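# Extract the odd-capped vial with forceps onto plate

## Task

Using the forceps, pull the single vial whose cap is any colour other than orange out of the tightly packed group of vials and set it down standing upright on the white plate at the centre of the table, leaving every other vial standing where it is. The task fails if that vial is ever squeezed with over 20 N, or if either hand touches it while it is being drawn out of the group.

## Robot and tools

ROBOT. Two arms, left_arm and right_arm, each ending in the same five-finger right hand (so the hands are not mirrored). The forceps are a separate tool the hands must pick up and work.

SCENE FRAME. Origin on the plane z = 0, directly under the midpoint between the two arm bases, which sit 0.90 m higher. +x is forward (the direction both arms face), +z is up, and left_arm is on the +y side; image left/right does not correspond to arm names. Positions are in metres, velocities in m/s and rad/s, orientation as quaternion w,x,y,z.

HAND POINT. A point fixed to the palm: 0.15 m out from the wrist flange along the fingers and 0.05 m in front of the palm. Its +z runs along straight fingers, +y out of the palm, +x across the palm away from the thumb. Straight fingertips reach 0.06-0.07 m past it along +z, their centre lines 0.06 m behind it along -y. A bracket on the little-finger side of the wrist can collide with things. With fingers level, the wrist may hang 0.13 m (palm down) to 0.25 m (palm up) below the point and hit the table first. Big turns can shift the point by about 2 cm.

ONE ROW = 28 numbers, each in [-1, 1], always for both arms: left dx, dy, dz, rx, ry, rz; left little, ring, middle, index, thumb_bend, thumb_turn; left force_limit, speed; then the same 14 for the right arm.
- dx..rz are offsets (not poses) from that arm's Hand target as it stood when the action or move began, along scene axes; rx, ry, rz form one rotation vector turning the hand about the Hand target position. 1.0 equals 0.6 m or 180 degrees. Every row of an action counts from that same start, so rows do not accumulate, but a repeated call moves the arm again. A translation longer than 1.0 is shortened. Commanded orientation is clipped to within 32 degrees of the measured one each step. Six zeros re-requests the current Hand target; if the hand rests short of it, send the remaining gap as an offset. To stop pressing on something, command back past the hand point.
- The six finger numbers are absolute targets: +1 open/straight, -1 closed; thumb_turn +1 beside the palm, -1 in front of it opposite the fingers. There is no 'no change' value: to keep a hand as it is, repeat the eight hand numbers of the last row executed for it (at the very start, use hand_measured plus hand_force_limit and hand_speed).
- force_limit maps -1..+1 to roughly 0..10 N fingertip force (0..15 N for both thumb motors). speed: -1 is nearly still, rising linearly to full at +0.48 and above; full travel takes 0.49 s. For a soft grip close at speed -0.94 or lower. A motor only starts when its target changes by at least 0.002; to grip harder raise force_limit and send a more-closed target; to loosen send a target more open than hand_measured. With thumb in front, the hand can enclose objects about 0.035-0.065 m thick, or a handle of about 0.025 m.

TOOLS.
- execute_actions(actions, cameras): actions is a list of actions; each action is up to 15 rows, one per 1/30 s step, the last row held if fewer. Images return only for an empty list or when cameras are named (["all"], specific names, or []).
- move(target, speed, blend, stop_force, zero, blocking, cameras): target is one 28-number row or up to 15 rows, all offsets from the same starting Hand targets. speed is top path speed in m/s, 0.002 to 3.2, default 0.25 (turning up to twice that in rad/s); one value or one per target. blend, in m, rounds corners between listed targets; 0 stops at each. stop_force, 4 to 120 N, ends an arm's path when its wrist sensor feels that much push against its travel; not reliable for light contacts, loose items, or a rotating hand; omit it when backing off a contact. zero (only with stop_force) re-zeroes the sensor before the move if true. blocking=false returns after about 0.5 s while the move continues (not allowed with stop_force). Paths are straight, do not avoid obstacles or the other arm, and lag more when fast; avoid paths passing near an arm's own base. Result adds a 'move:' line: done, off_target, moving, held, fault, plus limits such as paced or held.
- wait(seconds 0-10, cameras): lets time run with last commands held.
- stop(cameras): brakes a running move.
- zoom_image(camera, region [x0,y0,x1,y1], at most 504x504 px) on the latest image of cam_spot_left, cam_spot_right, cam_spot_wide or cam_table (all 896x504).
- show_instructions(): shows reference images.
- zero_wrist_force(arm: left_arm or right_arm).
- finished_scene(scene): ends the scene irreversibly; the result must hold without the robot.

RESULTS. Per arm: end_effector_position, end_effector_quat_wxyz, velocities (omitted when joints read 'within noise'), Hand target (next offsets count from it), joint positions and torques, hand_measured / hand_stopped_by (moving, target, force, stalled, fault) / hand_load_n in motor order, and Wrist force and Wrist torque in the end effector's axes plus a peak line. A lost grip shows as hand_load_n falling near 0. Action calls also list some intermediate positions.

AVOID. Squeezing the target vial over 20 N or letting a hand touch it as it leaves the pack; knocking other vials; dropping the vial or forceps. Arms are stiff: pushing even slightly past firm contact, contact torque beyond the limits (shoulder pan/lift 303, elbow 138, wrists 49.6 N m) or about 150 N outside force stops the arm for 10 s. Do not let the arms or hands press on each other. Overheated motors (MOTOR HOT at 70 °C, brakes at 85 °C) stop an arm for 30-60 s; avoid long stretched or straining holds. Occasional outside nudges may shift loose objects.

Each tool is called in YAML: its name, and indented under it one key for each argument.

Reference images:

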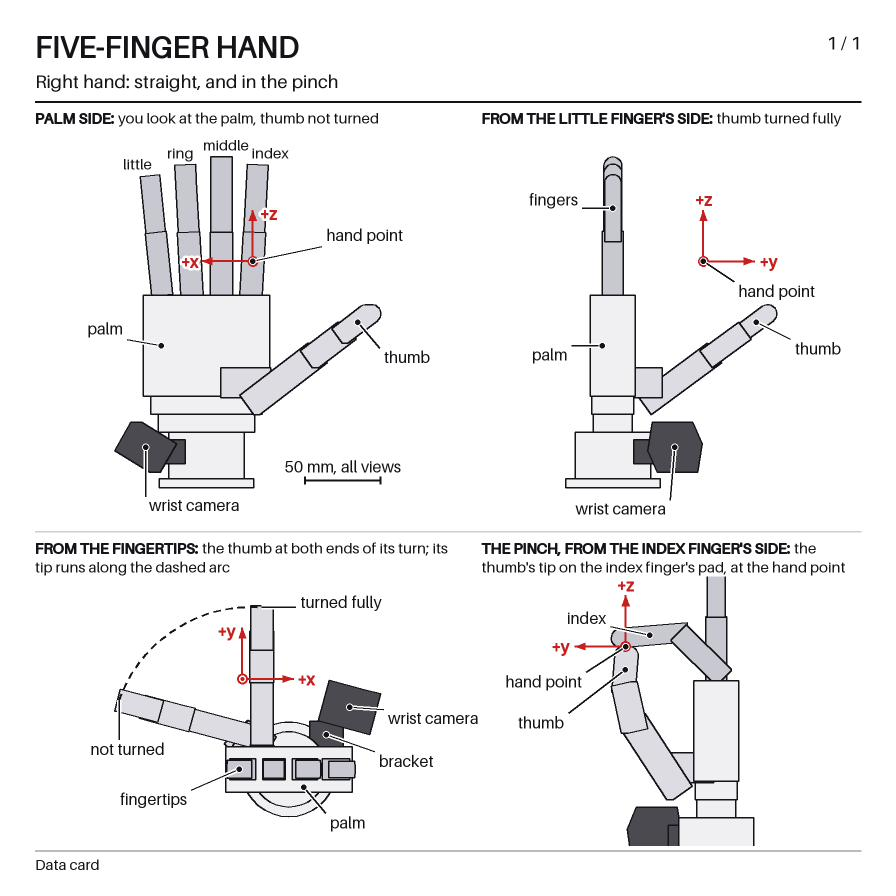

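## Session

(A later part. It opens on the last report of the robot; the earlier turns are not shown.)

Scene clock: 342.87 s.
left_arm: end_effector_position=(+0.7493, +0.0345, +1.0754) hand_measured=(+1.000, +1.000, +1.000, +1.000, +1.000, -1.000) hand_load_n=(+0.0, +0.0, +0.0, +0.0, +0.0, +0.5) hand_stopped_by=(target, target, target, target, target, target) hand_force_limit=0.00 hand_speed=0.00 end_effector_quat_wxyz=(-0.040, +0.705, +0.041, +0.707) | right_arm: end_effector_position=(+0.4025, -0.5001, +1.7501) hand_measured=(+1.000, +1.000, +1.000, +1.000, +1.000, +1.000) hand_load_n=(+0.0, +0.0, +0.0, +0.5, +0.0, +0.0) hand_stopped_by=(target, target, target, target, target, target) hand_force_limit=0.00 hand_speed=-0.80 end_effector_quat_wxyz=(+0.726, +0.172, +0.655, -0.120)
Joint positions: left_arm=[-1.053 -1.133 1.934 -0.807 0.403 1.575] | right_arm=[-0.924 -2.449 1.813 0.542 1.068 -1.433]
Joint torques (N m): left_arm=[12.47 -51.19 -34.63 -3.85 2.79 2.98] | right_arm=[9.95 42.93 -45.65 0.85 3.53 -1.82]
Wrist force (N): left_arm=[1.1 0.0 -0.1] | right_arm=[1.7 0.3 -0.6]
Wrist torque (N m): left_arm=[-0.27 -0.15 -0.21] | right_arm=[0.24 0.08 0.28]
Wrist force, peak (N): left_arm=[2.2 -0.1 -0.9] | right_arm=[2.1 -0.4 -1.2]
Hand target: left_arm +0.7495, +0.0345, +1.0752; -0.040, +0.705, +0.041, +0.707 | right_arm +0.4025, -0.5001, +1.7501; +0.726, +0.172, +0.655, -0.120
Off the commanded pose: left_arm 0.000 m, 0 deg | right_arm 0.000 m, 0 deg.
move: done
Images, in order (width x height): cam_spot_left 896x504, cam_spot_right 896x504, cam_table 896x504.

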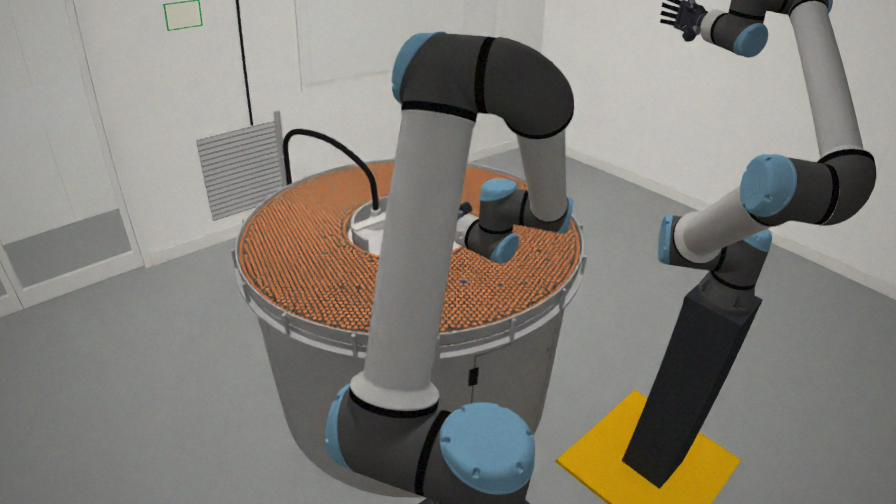

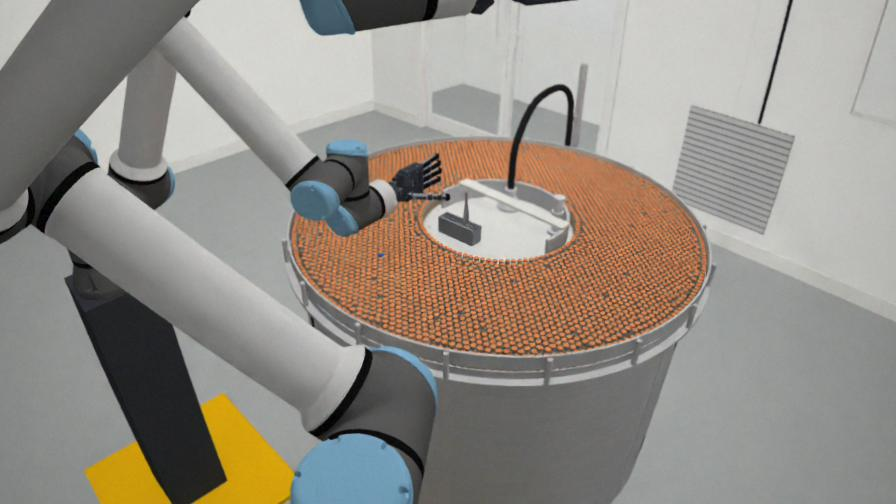

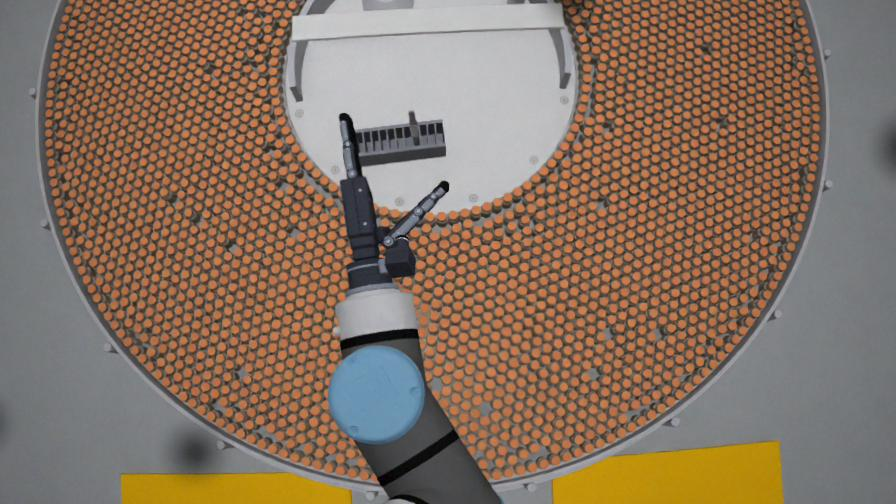

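move:
  target: [0,-0.012,-0.09,0,0,0,1,1,1,1,1,-1,0,0,0,0,0,0,0,0,1,1,1,1,1,1,0,-0.8]
  speed: 0.2
  cameras: ["cam_table","cam_spot_right","cam_spot_wide"]

zoom_image:
  camera: "cam_spot_right"
  region: [380, 160, 500, 265]

zoom_image:
  camera: "cam_table"
  region: [320, 80, 480, 240]

zoom_image:
  camera: "cam_spot_wide"
  region: [400, 150, 500, 240]

Scene clock: 372.57 s.
left_arm: end_effector_position=(+0.7494, +0.0273, +1.0214) hand_measured=(+1.000, +1.000, +1.000, +1.000, +1.000, -1.000) hand_load_n=(+0.0, +0.0, +0.0, +0.0, +0.0, +0.5) hand_stopped_by=(target, target, target, target, target, target) hand_force_limit=0.00 hand_speed=0.00 end_effector_quat_wxyz=(-0.040, +0.705, +0.041, +0.707) | right_arm: end_effector_position=(+0.4025, -0.5001, +1.7501) hand_measured=(+1.000, +1.000, +1.000, +1.000, +1.000, +1.000) hand_load_n=(+0.0, +0.0, +0.0, +0.0, +0.0, +0.0) hand_stopped_by=(target, target, target, target, target, target) hand_force_limit=0.00 hand_speed=-0.80 end_effector_quat_wxyz=(+0.726, +0.172, +0.655, -0.120)
Joint positions: left_arm=[-1.059 -1.056 1.942 -0.892 0.398 1.575] | right_arm=[-0.924 -2.449 1.813 0.542 1.068 -1.433]
Joint torques (N m): left_arm=[-11.57 -53.56 -20.29 -4.09 -2.12 3.38] | right_arm=[10.78 43.96 -46.47 1.1 4.13 -1.83]
Wrist force (N): left_arm=[1.6 -0.2 -0.2] | right_arm=[1.4 0.1 -0.2]
Wrist torque (N m): left_arm=[-0.31 -0.20 -0.13] | right_arm=[0.20 0.12 0.25]
Wrist force, peak (N): left_arm=[2.5 -0.5 -0.3] | right_arm=[2.1 0.3 -1.3]
Hand target: left_arm +0.7495, +0.0273, +1.0212; -0.040, +0.705, +0.041, +0.707 | right_arm +0.4025, -0.5001, +1.7501; +0.726, +0.172, +0.655, -0.120
Off the commanded pose: left_arm 0.000 m, 0 deg | right_arm 0.000 m, 0 deg.
move: done
Images, in order (width x height): cam_spot_right 896x504, cam_spot_wide 896x504, cam_table 896x504.

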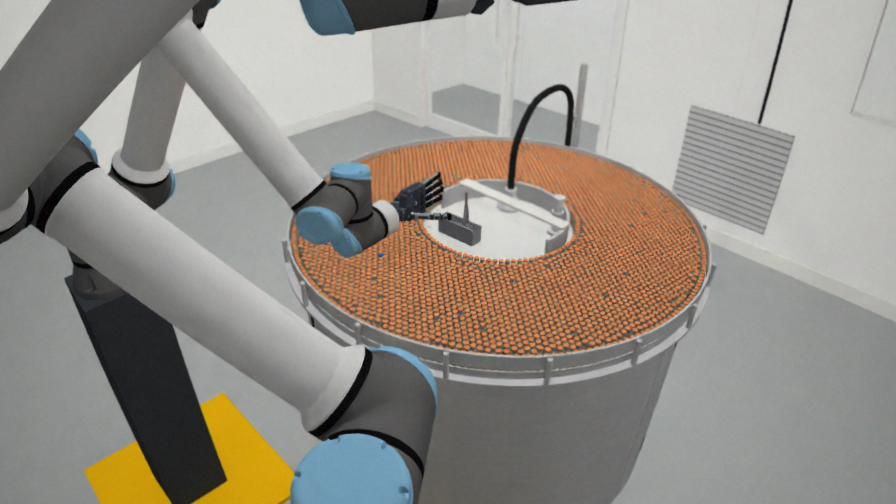

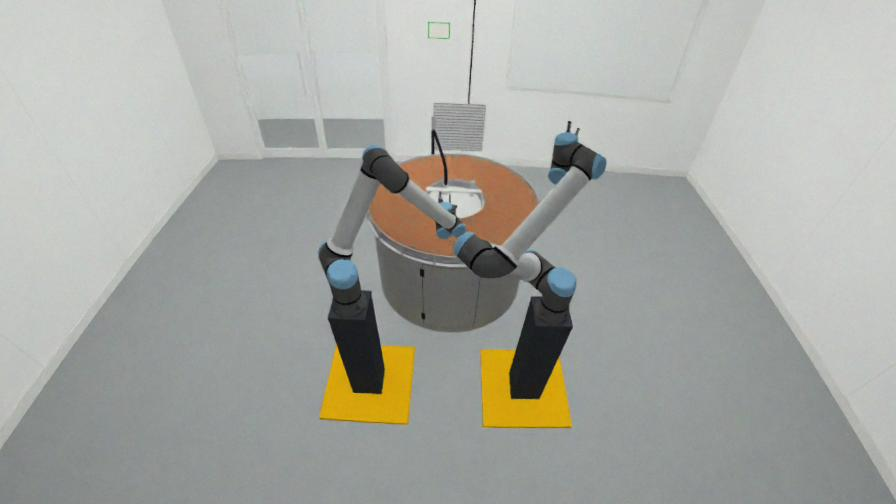

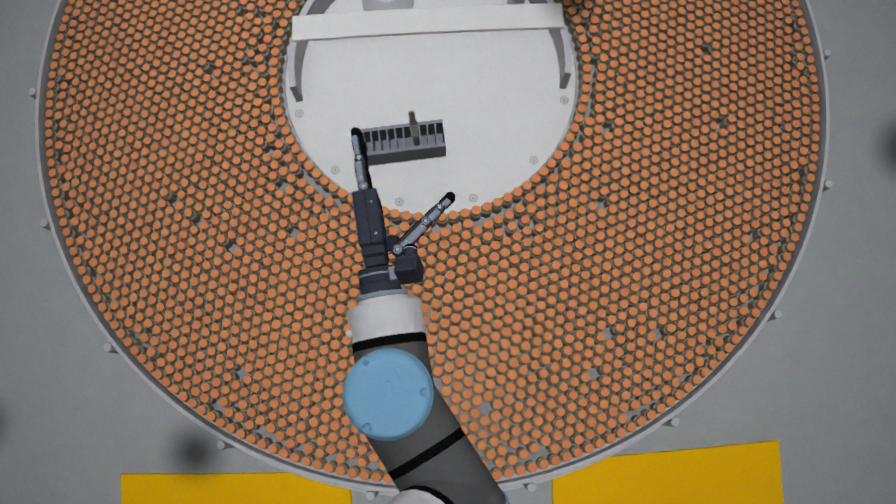

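Scaled by 4.200.

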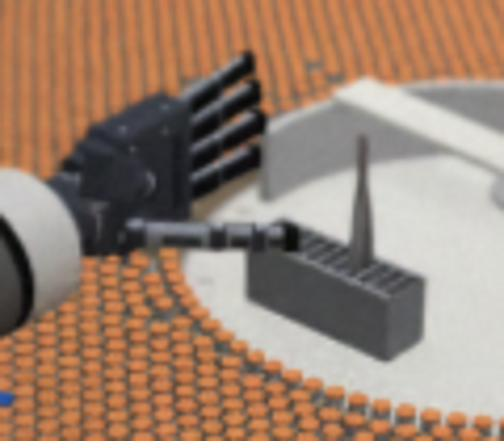

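Scaled by 3.150.

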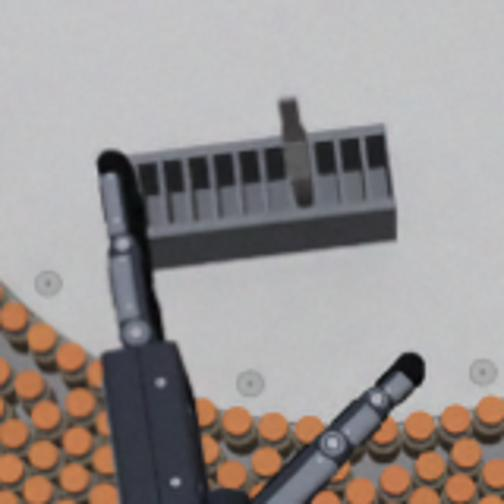

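Scaled by 5.040.

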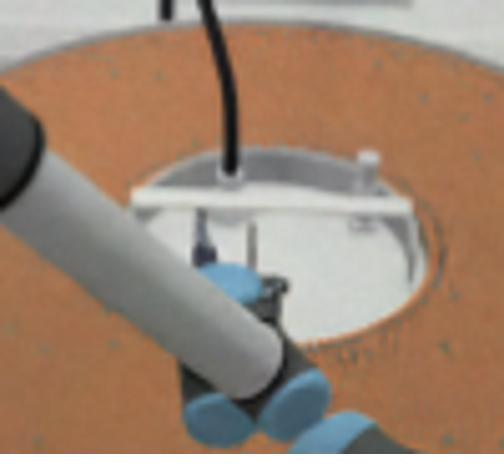

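zoom_image:
  camera: "cam_spot_right"
  region: [435, 185, 485, 250]

zoom_image:
  camera: "cam_table"
  region: [390, 100, 440, 160]

Scaled by 7.754.

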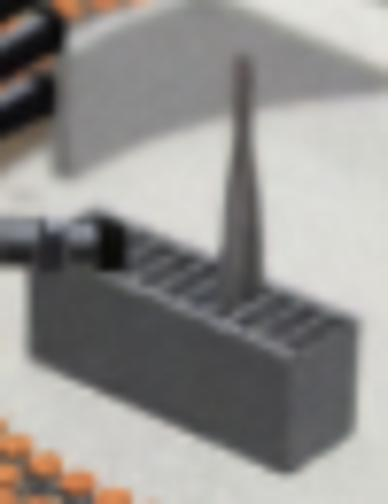

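Scaled by 8.400.

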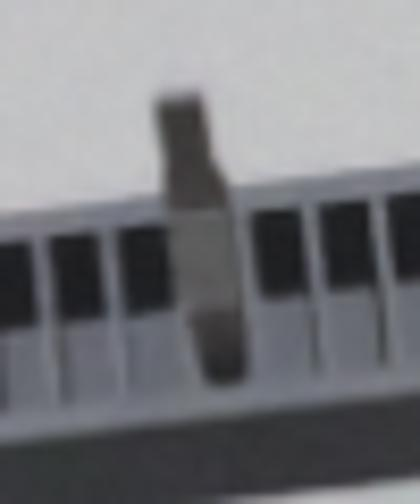

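move:
  target: [0.0758,-0.0028,-0.027,0,0,0,1,1,1,1,1,-1,0,0,0,0,0,0,0,0,1,1,1,1,1,1,0,-0.8]
  speed: 0.1
  cameras: ["cam_table","cam_spot_right"]

zoom_image:
  camera: "cam_spot_right"
  region: [400, 165, 500, 255]

zoom_image:
  camera: "cam_table"
  region: [340, 80, 480, 200]

Scene clock: 495.47 s.
left_arm: end_effector_position=(+0.7947, +0.0257, +1.0051) hand_measured=(+1.000, +1.000, +1.000, +1.000, +1.000, -1.000) hand_load_n=(+0.0, +0.0, +0.0, +0.0, +0.0, +0.0) hand_stopped_by=(target, target, target, target, target, target) hand_force_limit=0.00 hand_speed=0.00 end_effector_quat_wxyz=(-0.040, +0.705, +0.041, +0.707) | right_arm: end_effector_position=(+0.4025, -0.5001, +1.7501) hand_measured=(+1.000, +1.000, +1.000, +1.000, +1.000, +1.000) hand_load_n=(+0.0, +0.0, +0.0, +0.0, +0.0, +0.0) hand_stopped_by=(target, target, target, target, target, target) hand_force_limit=0.00 hand_speed=-0.80 end_effector_quat_wxyz=(+0.726, +0.172, +0.655, -0.120)
Joint positions: left_arm=[-1.003 -0.997 1.875 -0.884 0.454 1.575] | right_arm=[-0.924 -2.449 1.813 0.542 1.068 -1.433]
Joint torques (N m): left_arm=[10.31 -59.74 -32.15 3.48 1.63 -3.83] | right_arm=[8.55 45.18 -44.94 0.73 3.65 -1.61]
Wrist force (N): left_arm=[1.5 -0.4 -0.1] | right_arm=[1.7 -0.1 -0.8]
Wrist torque (N m): left_arm=[-0.33 -0.20 -0.07] | right_arm=[0.20 0.08 0.28]
Wrist force, peak (N): left_arm=[2.0 -0.4 -0.6] | right_arm=[1.9 -1.0 -1.2]
Hand target: left_arm +0.7949, +0.0256, +1.0050; -0.040, +0.705, +0.041, +0.707 | right_arm +0.4025, -0.5001, +1.7501; +0.726, +0.172, +0.655, -0.120
Off the commanded pose: left_arm 0.000 m, 0 deg | right_arm 0.000 m, 0 deg.
move: done
Images, in order (width x height): cam_spot_right 896x504, cam_table 896x504.

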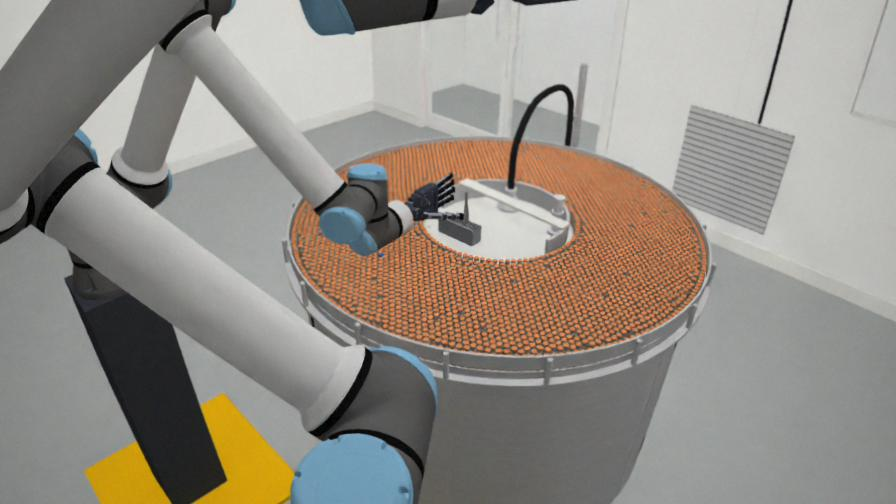

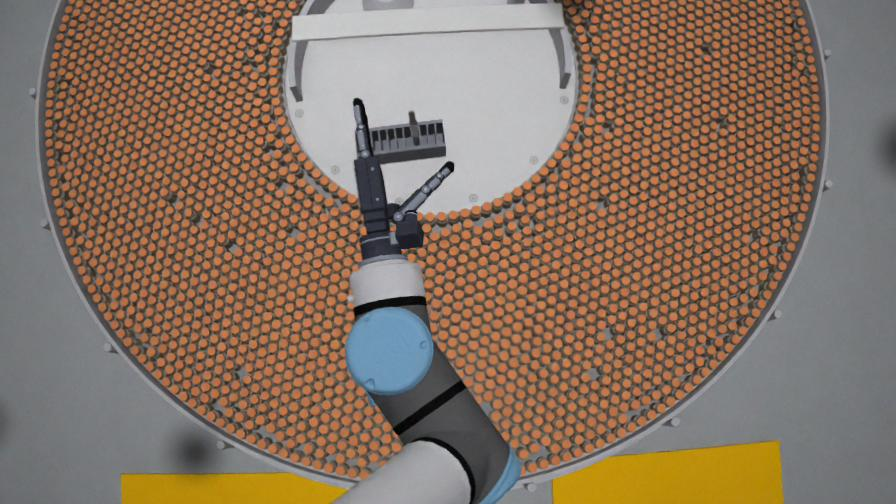

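Scaled by 5.040.

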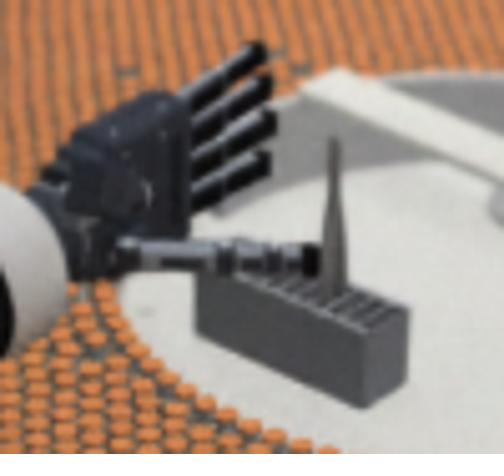

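Scaled by 3.600.

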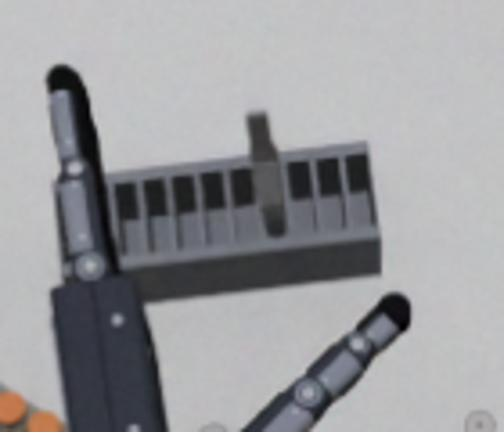

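move:
  target: [0.0248,0.0028,0,0,0,0,1,1,1,1,0,-1,-0.6,0,0,0,0,0,0,0,1,1,1,1,1,1,0,-0.8]
  speed: 0.1
  cameras: ["cam_table","cam_spot_right"]

zoom_image:
  camera: "cam_spot_right"
  region: [410, 175, 490, 245]

zoom_image:
  camera: "cam_table"
  region: [340, 80, 460, 180]

Scene clock: 517.10 s.
left_arm: end_effector_position=(+0.8098, +0.0273, +1.0050) hand_measured=(+1.000, +1.000, +1.000, +1.000, +0.000, -1.000) hand_load_n=(+0.0, +0.0, +0.0, +0.0, +0.0, +0.0) hand_stopped_by=(target, target, target, target, target, target) hand_force_limit=-0.60 hand_speed=0.00 end_effector_quat_wxyz=(-0.040, +0.705, +0.041, +0.707) | right_arm: end_effector_position=(+0.4025, -0.5001, +1.7501) hand_measured=(+1.000, +1.000, +1.000, +1.000, +1.000, +1.000) hand_load_n=(+0.0, +0.0, +0.0, +0.0, +0.0, +0.0) hand_stopped_by=(target, target, target, target, target, target) hand_force_limit=0.00 hand_speed=-0.80 end_effector_quat_wxyz=(+0.726, +0.172, +0.655, -0.120)
Joint positions: left_arm=[-0.984 -0.985 1.854 -0.874 0.473 1.574] | right_arm=[-0.924 -2.449 1.813 0.542 1.068 -1.433]
Joint torques (N m): left_arm=[10.13 -60.76 -31.76 3.17 2.29 -3.67] | right_arm=[7.86 45.39 -46.13 0.93 3.03 -1.93]
Wrist force (N): left_arm=[1.4 -0.8 -0.4] | right_arm=[1.6 -0.3 -0.7]
Wrist torque (N m): left_arm=[-0.38 -0.19 -0.05] | right_arm=[0.17 0.10 0.26]
Wrist force, peak (N): left_arm=[1.8 -0.9 -0.5] | right_arm=[2.0 -0.1 -1.3]
Hand target: left_arm +0.8098, +0.0273, +1.0050; -0.040, +0.705, +0.041, +0.707 | right_arm +0.4025, -0.5001, +1.7501; +0.726, +0.172, +0.655, -0.120
Off the commanded pose: left_arm 0.000 m, 0 deg | right_arm 0.000 m, 0 deg.
move: done
Images, in order (width x height): cam_spot_right 896x504, cam_table 896x504.

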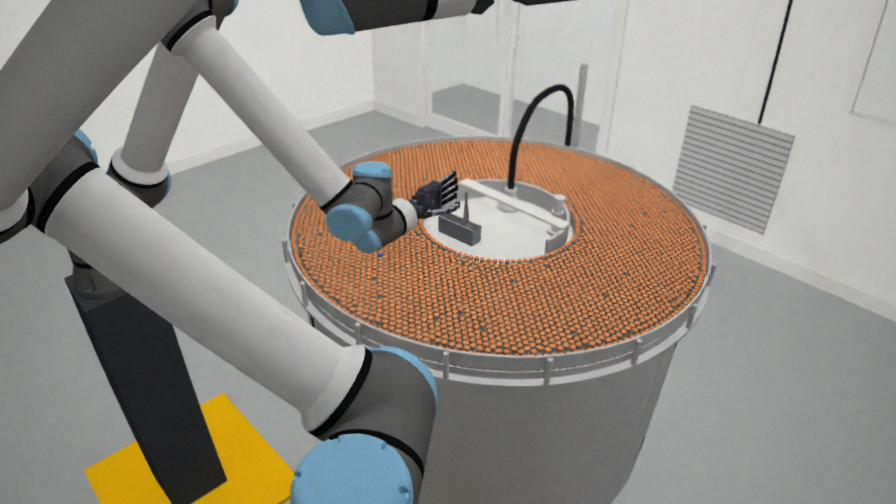

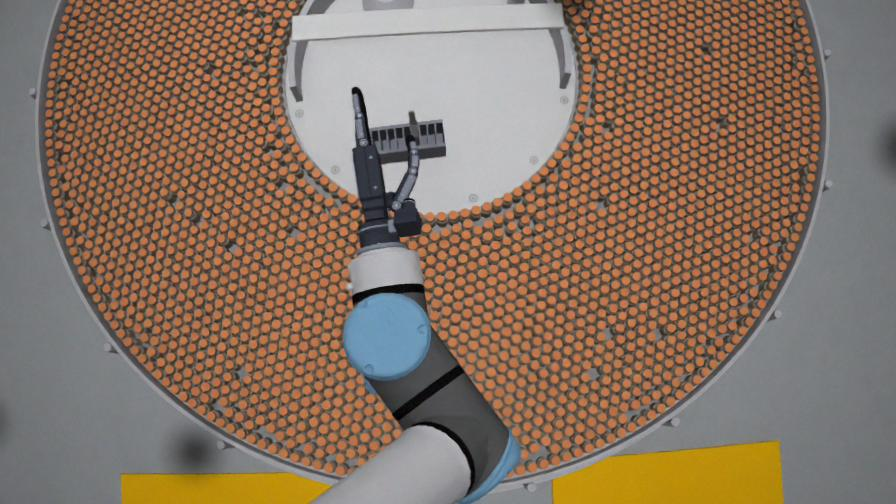

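Scaled by 6.300.

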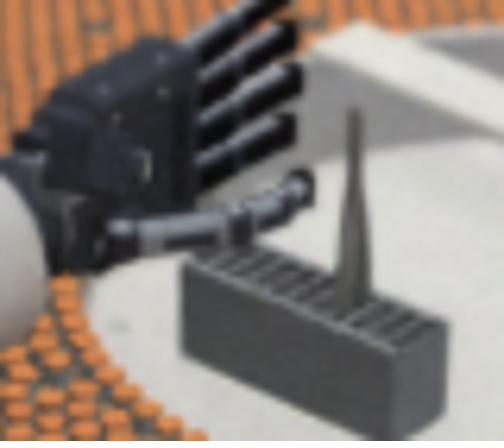

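Scaled by 4.200.

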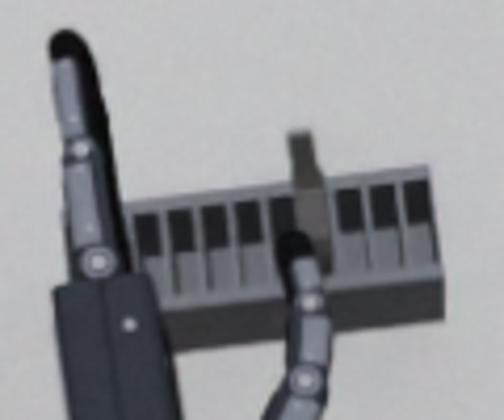

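move:
  target: [0.0112,-0.0088,0,0,0,0,1,1,0.3,0.3,0,-1,-0.6,-0.3,0,0,0,0,0,0,1,1,1,1,1,1,0,-0.8]
  speed: 0.05
  cameras: ["cam_table","cam_spot_right"]

zoom_image:
  camera: "cam_spot_right"
  region: [430, 180, 490, 240]

zoom_image:
  camera: "cam_table"
  region: [340, 80, 460, 180]

Scene clock: 536.47 s.
left_arm: end_effector_position=(+0.8164, +0.0221, +1.0050) hand_measured=(+1.000, +1.000, +0.300, +0.300, +0.000, -1.000) hand_load_n=(+0.0, +0.0, +0.0, +0.0, +0.0, +0.5) hand_stopped_by=(target, target, target, target, target, target) hand_force_limit=-0.60 hand_speed=-0.30 end_effector_quat_wxyz=(-0.040, +0.705, +0.041, +0.707) | right_arm: end_effector_position=(+0.4025, -0.5001, +1.7501) hand_measured=(+1.000, +1.000, +1.000, +1.000, +1.000, +1.000) hand_load_n=(+0.0, +0.0, +0.0, +0.0, +0.0, +0.0) hand_stopped_by=(target, target, target, target, target, target) hand_force_limit=0.00 hand_speed=-0.80 end_effector_quat_wxyz=(+0.726, +0.172, +0.655, -0.120)
Joint positions: left_arm=[-0.98 -0.976 1.836 -0.865 0.477 1.574] | right_arm=[-0.924 -2.449 1.813 0.542 1.068 -1.433]
Joint torques (N m): left_arm=[12.02 -61.59 -32.78 3.83 2.3 -1.7] | right_arm=[7.95 44.47 -45.88 0.63 3.2 -1.64]
Wrist force (N): left_arm=[1.7 -0.8 -0.3] | right_arm=[1.1 -0.7 -1.4]
Wrist torque (N m): left_arm=[-0.38 -0.24 -0.04] | right_arm=[0.13 0.19 0.22]
Wrist force, peak (N): left_arm=[2.1 -0.8 -0.4] | right_arm=[2.3 -0.6 -1.0]
Hand target: left_arm +0.8165, +0.0220, +1.0050; -0.040, +0.705, +0.041, +0.707 | right_arm +0.4025, -0.5001, +1.7501; +0.726, +0.172, +0.655, -0.120
Off the commanded pose: left_arm 0.000 m, 0 deg | right_arm 0.000 m, 0 deg.
move: done
Images, in order (width x height): cam_spot_right 896x504, cam_table 896x504.

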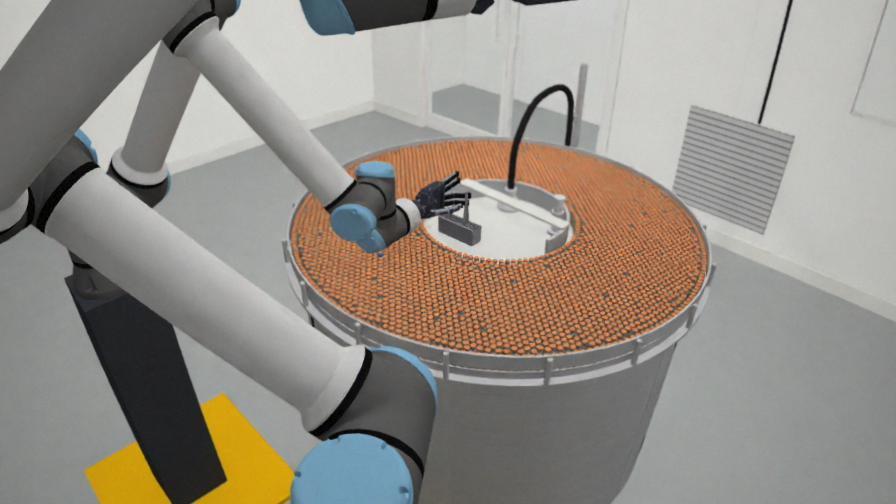

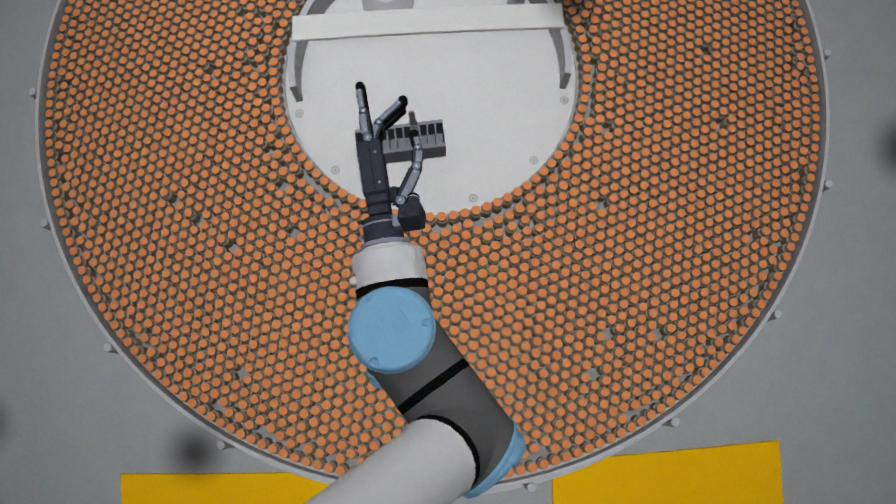

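Scaled by 8.400.

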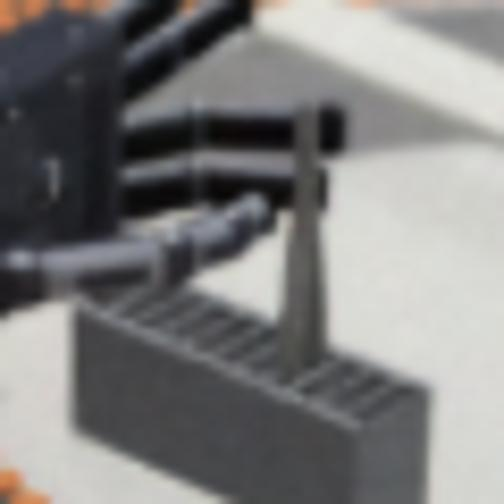

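Scaled by 4.200.

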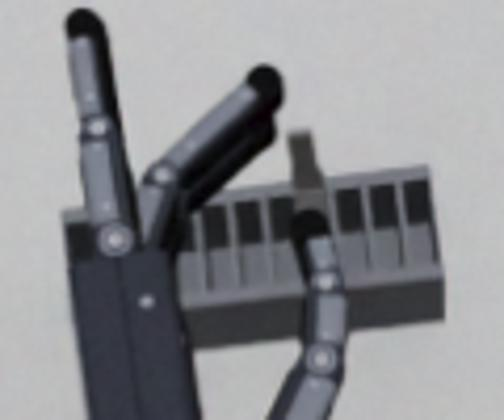

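move:
  target:
    - [0.0033,0.0004,-0.0133,0,0,0,1,1,0.3,0.3,0,-1,-0.6,-0.3,0,0,0,0,0,0,1,1,1,1,1,1,0,-0.8]
    - [0.0033,0.0004,-0.0133,0,0,0,1,1,-0.3,-0.3,0,-1,-0.7,-0.85,0,0,0,0,0,0,1,1,1,1,1,1,0,-0.8]
  speed: 0.05
  cameras: ["cam_table","cam_spot_right"]

zoom_image:
  camera: "cam_spot_right"
  region: [430, 180, 490, 240]

zoom_image:
  camera: "cam_table"
  region: [340, 80, 460, 180]

Scene clock: 558.00 s.
left_arm: end_effector_position=(+0.8185, +0.0223, +0.9971) hand_measured=(+1.000, +1.000, -0.158, -0.102, +0.000, -1.000) hand_load_n=(+0.0, +0.0, +2.0, +1.0, +0.5, +0.5) hand_stopped_by=(target, target, force, force, target, target) hand_force_limit=-0.70 hand_speed=-0.85 end_effector_quat_wxyz=(-0.040, +0.705, +0.041, +0.707) | right_arm: end_effector_position=(+0.4025, -0.5001, +1.7501) hand_measured=(+1.000, +1.000, +1.000, +1.000, +1.000, +1.000) hand_load_n=(+0.0, +0.0, +0.0, +0.0, +0.0, +0.0) hand_stopped_by=(target, target, target, target, target, target) hand_force_limit=0.00 hand_speed=-0.80 end_effector_quat_wxyz=(+0.726, +0.172, +0.655, -0.120)
Joint positions: left_arm=[-0.977 -0.964 1.834 -0.876 0.479 1.574] | right_arm=[-0.924 -2.449 1.813 0.542 1.068 -1.433]
Joint torques (N m): left_arm=[10.08 -63.07 -32.18 -4.2 2.13 2.58] | right_arm=[11.37 44.7 -44.79 0.67 3.44 -1.31]
Wrist force (N): left_arm=[1.9 -0.8 0.0] | right_arm=[1.7 -0.3 -0.9]
Wrist torque (N m): left_arm=[-0.42 -0.25 -0.01] | right_arm=[0.17 0.09 0.26]
Wrist force, peak (N): left_arm=[2.0 -0.8 -0.5] | right_arm=[1.8 -0.4 -1.6]
Hand target: left_arm +0.8185, +0.0223, +0.9971; -0.040, +0.705, +0.041, +0.707 | right_arm +0.4025, -0.5001, +1.7501; +0.726, +0.172, +0.655, -0.120
Off the commanded pose: left_arm 0.000 m, 0 deg | right_arm 0.000 m, 0 deg.
move: done
Images, in order (width x height): cam_spot_right 896x504, cam_table 896x504.

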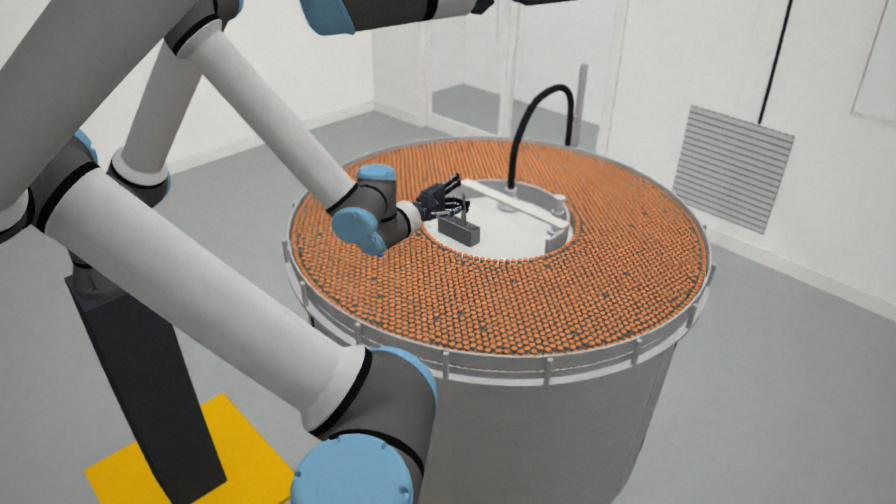

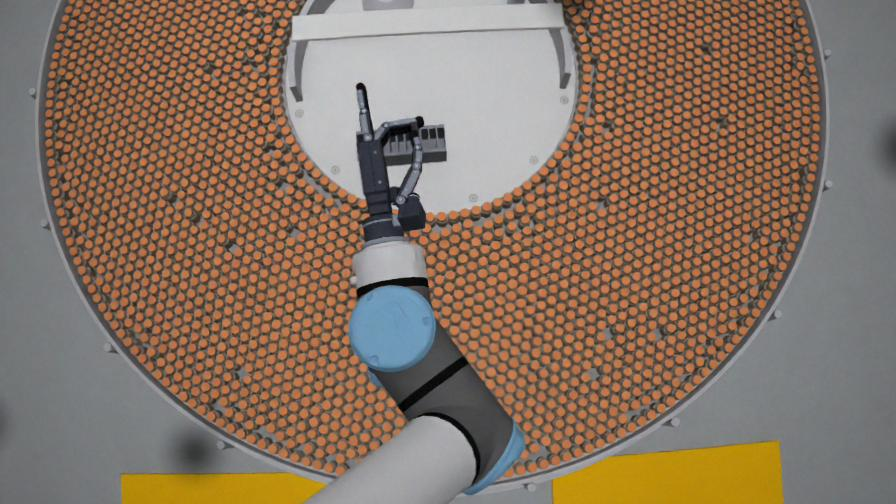

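Scaled by 8.400.

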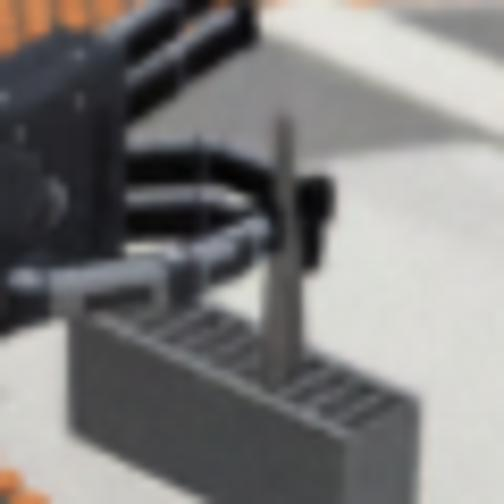

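Scaled by 4.200.

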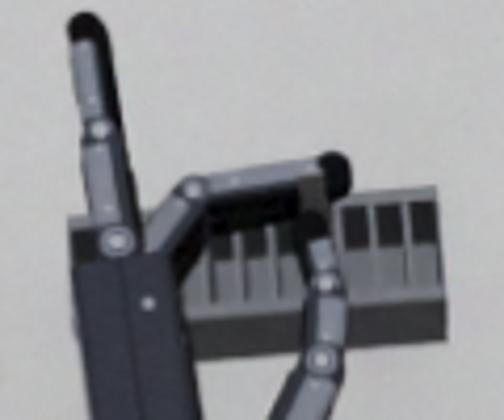

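move:
  target:
    - [0,0,0,0,0,0,1,1,-0.4,-0.4,0,-1,-0.5,-0.9,0,0,0,0,0,0,1,1,1,1,1,1,0,-0.8]
    - [0,0,0.03,0,0,0,1,1,-0.4,-0.4,0,-1,-0.5,-0.9,0,0,0,0,0,0,1,1,1,1,1,1,0,-0.8]
  speed: 0.03
  cameras: ["cam_table","cam_spot_right"]

zoom_image:
  camera: "cam_spot_right"
  region: [430, 170, 490, 240]

zoom_image:
  camera: "cam_table"
  region: [340, 80, 460, 180]

Scene clock: 567.80 s.
left_arm: end_effector_position=(+0.8185, +0.0223, +1.0149) hand_measured=(+1.000, +1.000, -0.164, -0.128, +0.000, -1.000) hand_load_n=(+0.0, +0.0, +4.5, +3.0, +1.5, +0.0) hand_stopped_by=(target, target, force, force, target, target) hand_force_limit=-0.50 hand_speed=-0.90 end_effector_quat_wxyz=(-0.040, +0.705, +0.041, +0.707) | right_arm: end_effector_position=(+0.4025, -0.5001, +1.7501) hand_measured=(+1.000, +1.000, +1.000, +1.000, +1.000, +1.000) hand_load_n=(+0.0, +0.0, +0.0, +0.0, +0.0, +0.0) hand_stopped_by=(target, target, target, target, target, target) hand_force_limit=0.00 hand_speed=-0.80 end_effector_quat_wxyz=(+0.726, +0.172, +0.655, -0.120)
Joint positions: left_arm=[-0.977 -0.987 1.83 -0.849 0.479 1.574] | right_arm=[-0.924 -2.449 1.813 0.542 1.068 -1.433]
Joint torques (N m): left_arm=[10.97 -93.7 -33.02 3.36 1.96 -1.05] | right_arm=[9.23 45.85 -44.91 0.83 3.74 -1.51]
Wrist force (N): left_arm=[1.6 -0.7 -0.5] | right_arm=[1.3 0.1 -1.1]
Wrist torque (N m): left_arm=[-0.35 -0.24 -0.03] | right_arm=[0.23 0.14 0.25]
Wrist force, peak (N): left_arm=[2.4 -0.5 -0.2] | right_arm=[2.0 0.0 -1.3]
Hand target: left_arm +0.8185, +0.0223, +1.0151; -0.040, +0.705, +0.041, +0.707 | right_arm +0.4025, -0.5001, +1.7501; +0.726, +0.172, +0.655, -0.120
Off the commanded pose: left_arm 0.000 m, 0 deg | right_arm 0.000 m, 0 deg.
move: done
Images, in order (width x height): cam_spot_right 896x504, cam_table 896x504.

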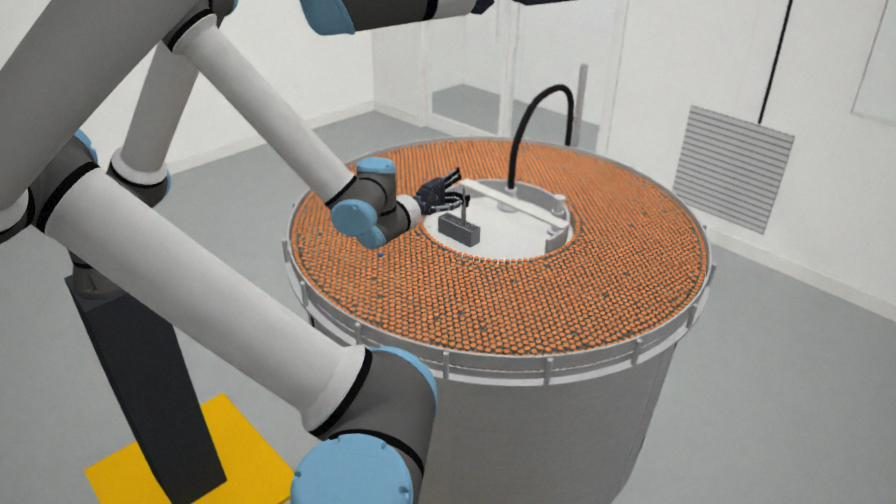

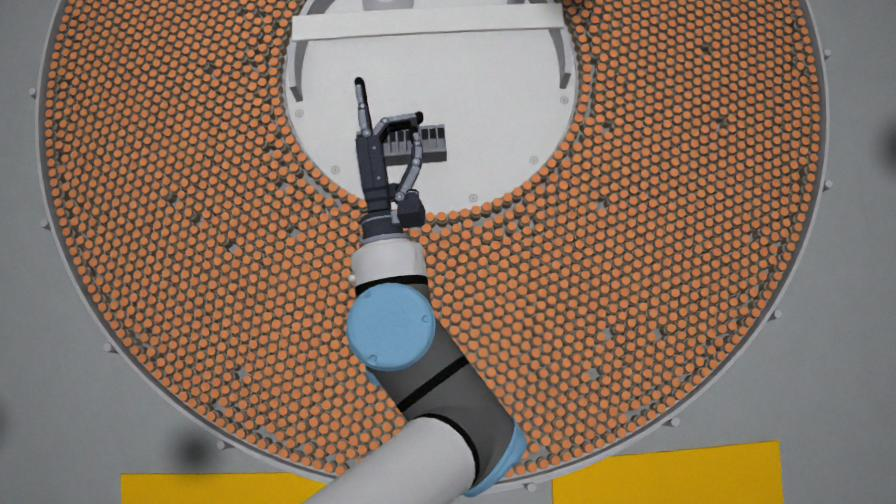

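Scaled by 7.200.

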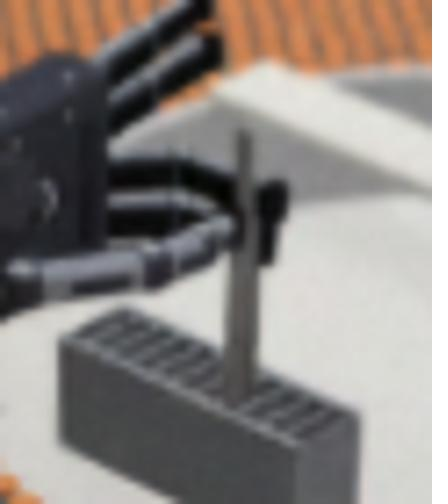

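Scaled by 4.200.

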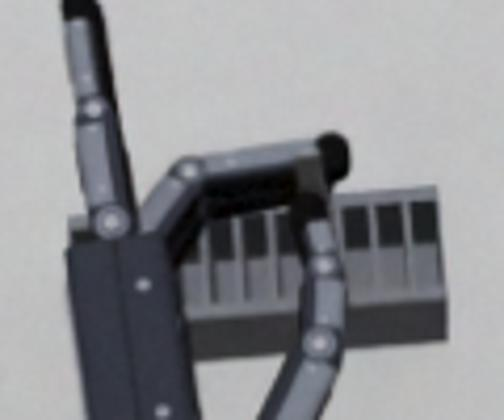

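move:
  target: [0,0,0.13,0,0,0,1,1,-0.4,-0.4,0,-1,-0.5,-0.9,0,0,0,0,0,0,1,1,1,1,1,1,0,-0.8]
  speed: 0.06
  cameras: ["cam_table","cam_spot_right"]

zoom_image:
  camera: "cam_spot_right"
  region: [430, 140, 490, 240]

zoom_image:
  camera: "cam_table"
  region: [360, 80, 450, 180]

Scene clock: 572.83 s.
left_arm: end_effector_position=(+0.8185, +0.0223, +1.0929) hand_measured=(+1.000, +1.000, -0.164, -0.128, +0.000, -1.000) hand_load_n=(+0.0, +0.0, +4.5, +2.5, +1.0, +0.0) hand_stopped_by=(target, target, force, force, target, target) hand_force_limit=-0.50 hand_speed=-0.90 end_effector_quat_wxyz=(-0.040, +0.705, +0.041, +0.707) | right_arm: end_effector_position=(+0.4025, -0.5001, +1.7501) hand_measured=(+1.000, +1.000, +1.000, +1.000, +1.000, +1.000) hand_load_n=(+0.0, +0.0, +0.0, +0.0, +0.0, +0.0) hand_stopped_by=(target, target, target, target, target, target) hand_force_limit=0.00 hand_speed=-0.80 end_effector_quat_wxyz=(+0.726, +0.172, +0.655, -0.120)
Joint positions: left_arm=[-0.977 -1.079 1.802 -0.728 0.479 1.574] | right_arm=[-0.924 -2.449 1.813 0.542 1.068 -1.433]
Joint torques (N m): left_arm=[3.84 -84.72 -37.27 3.4 0.84 -3.65] | right_arm=[7.76 40.89 -44.42 1.36 3.27 -1.76]
Wrist force (N): left_arm=[1.8 -0.6 0.0] | right_arm=[1.2 -0.1 -0.9]
Wrist torque (N m): left_arm=[-0.37 -0.26 0.02] | right_arm=[0.20 0.17 0.24]
Wrist force, peak (N): left_arm=[2.1 -0.6 -0.2] | right_arm=[1.8 -0.2 -1.6]
Hand target: left_arm +0.8185, +0.0223, +1.0931; -0.040, +0.705, +0.041, +0.707 | right_arm +0.4025, -0.5001, +1.7501; +0.726, +0.172, +0.655, -0.120
Off the commanded pose: left_arm 0.000 m, 0 deg | right_arm 0.000 m, 0 deg.
move: done
Images, in order (width x height): cam_spot_right 896x504, cam_table 896x504.

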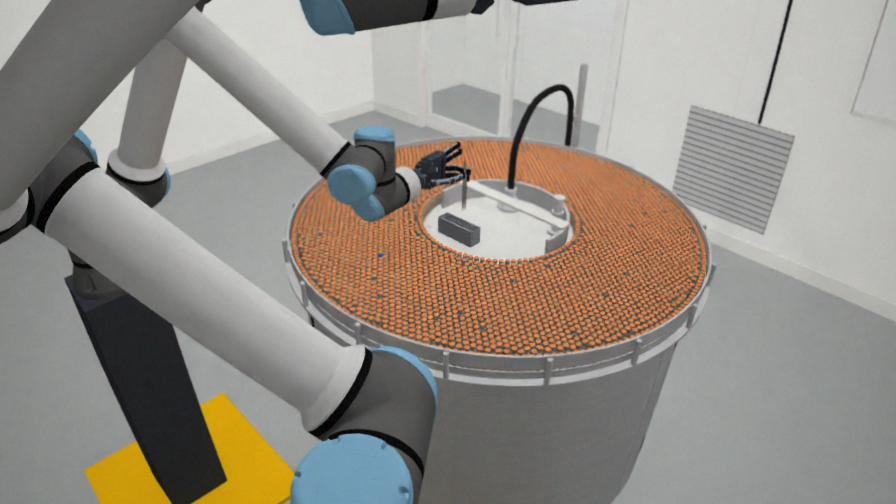

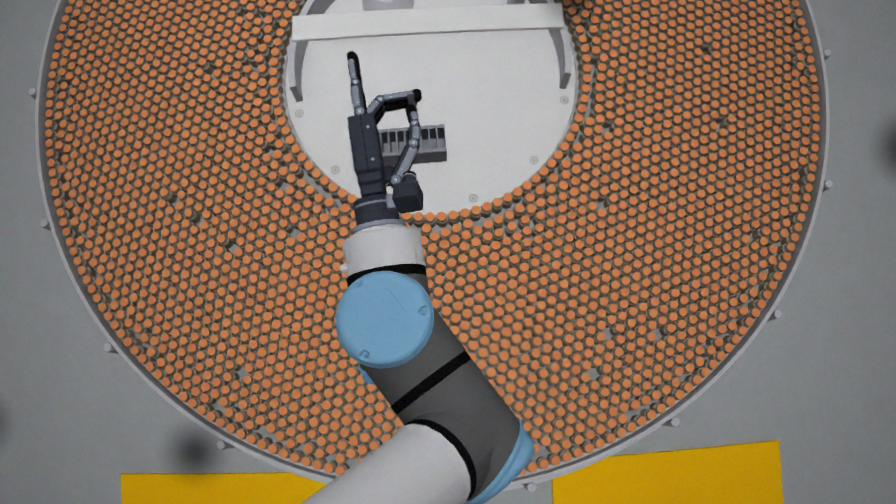

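Scaled by 5.040.

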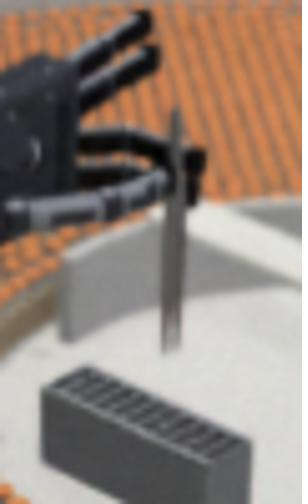

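Scaled by 5.040.

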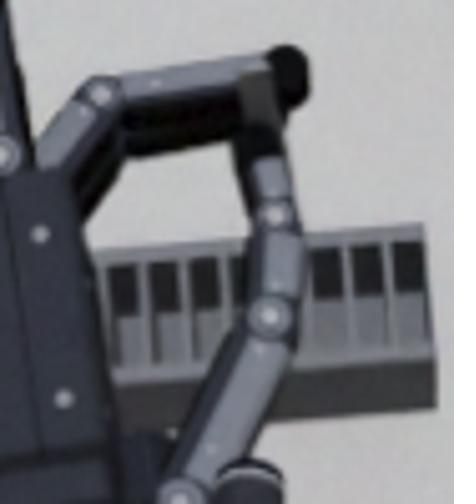

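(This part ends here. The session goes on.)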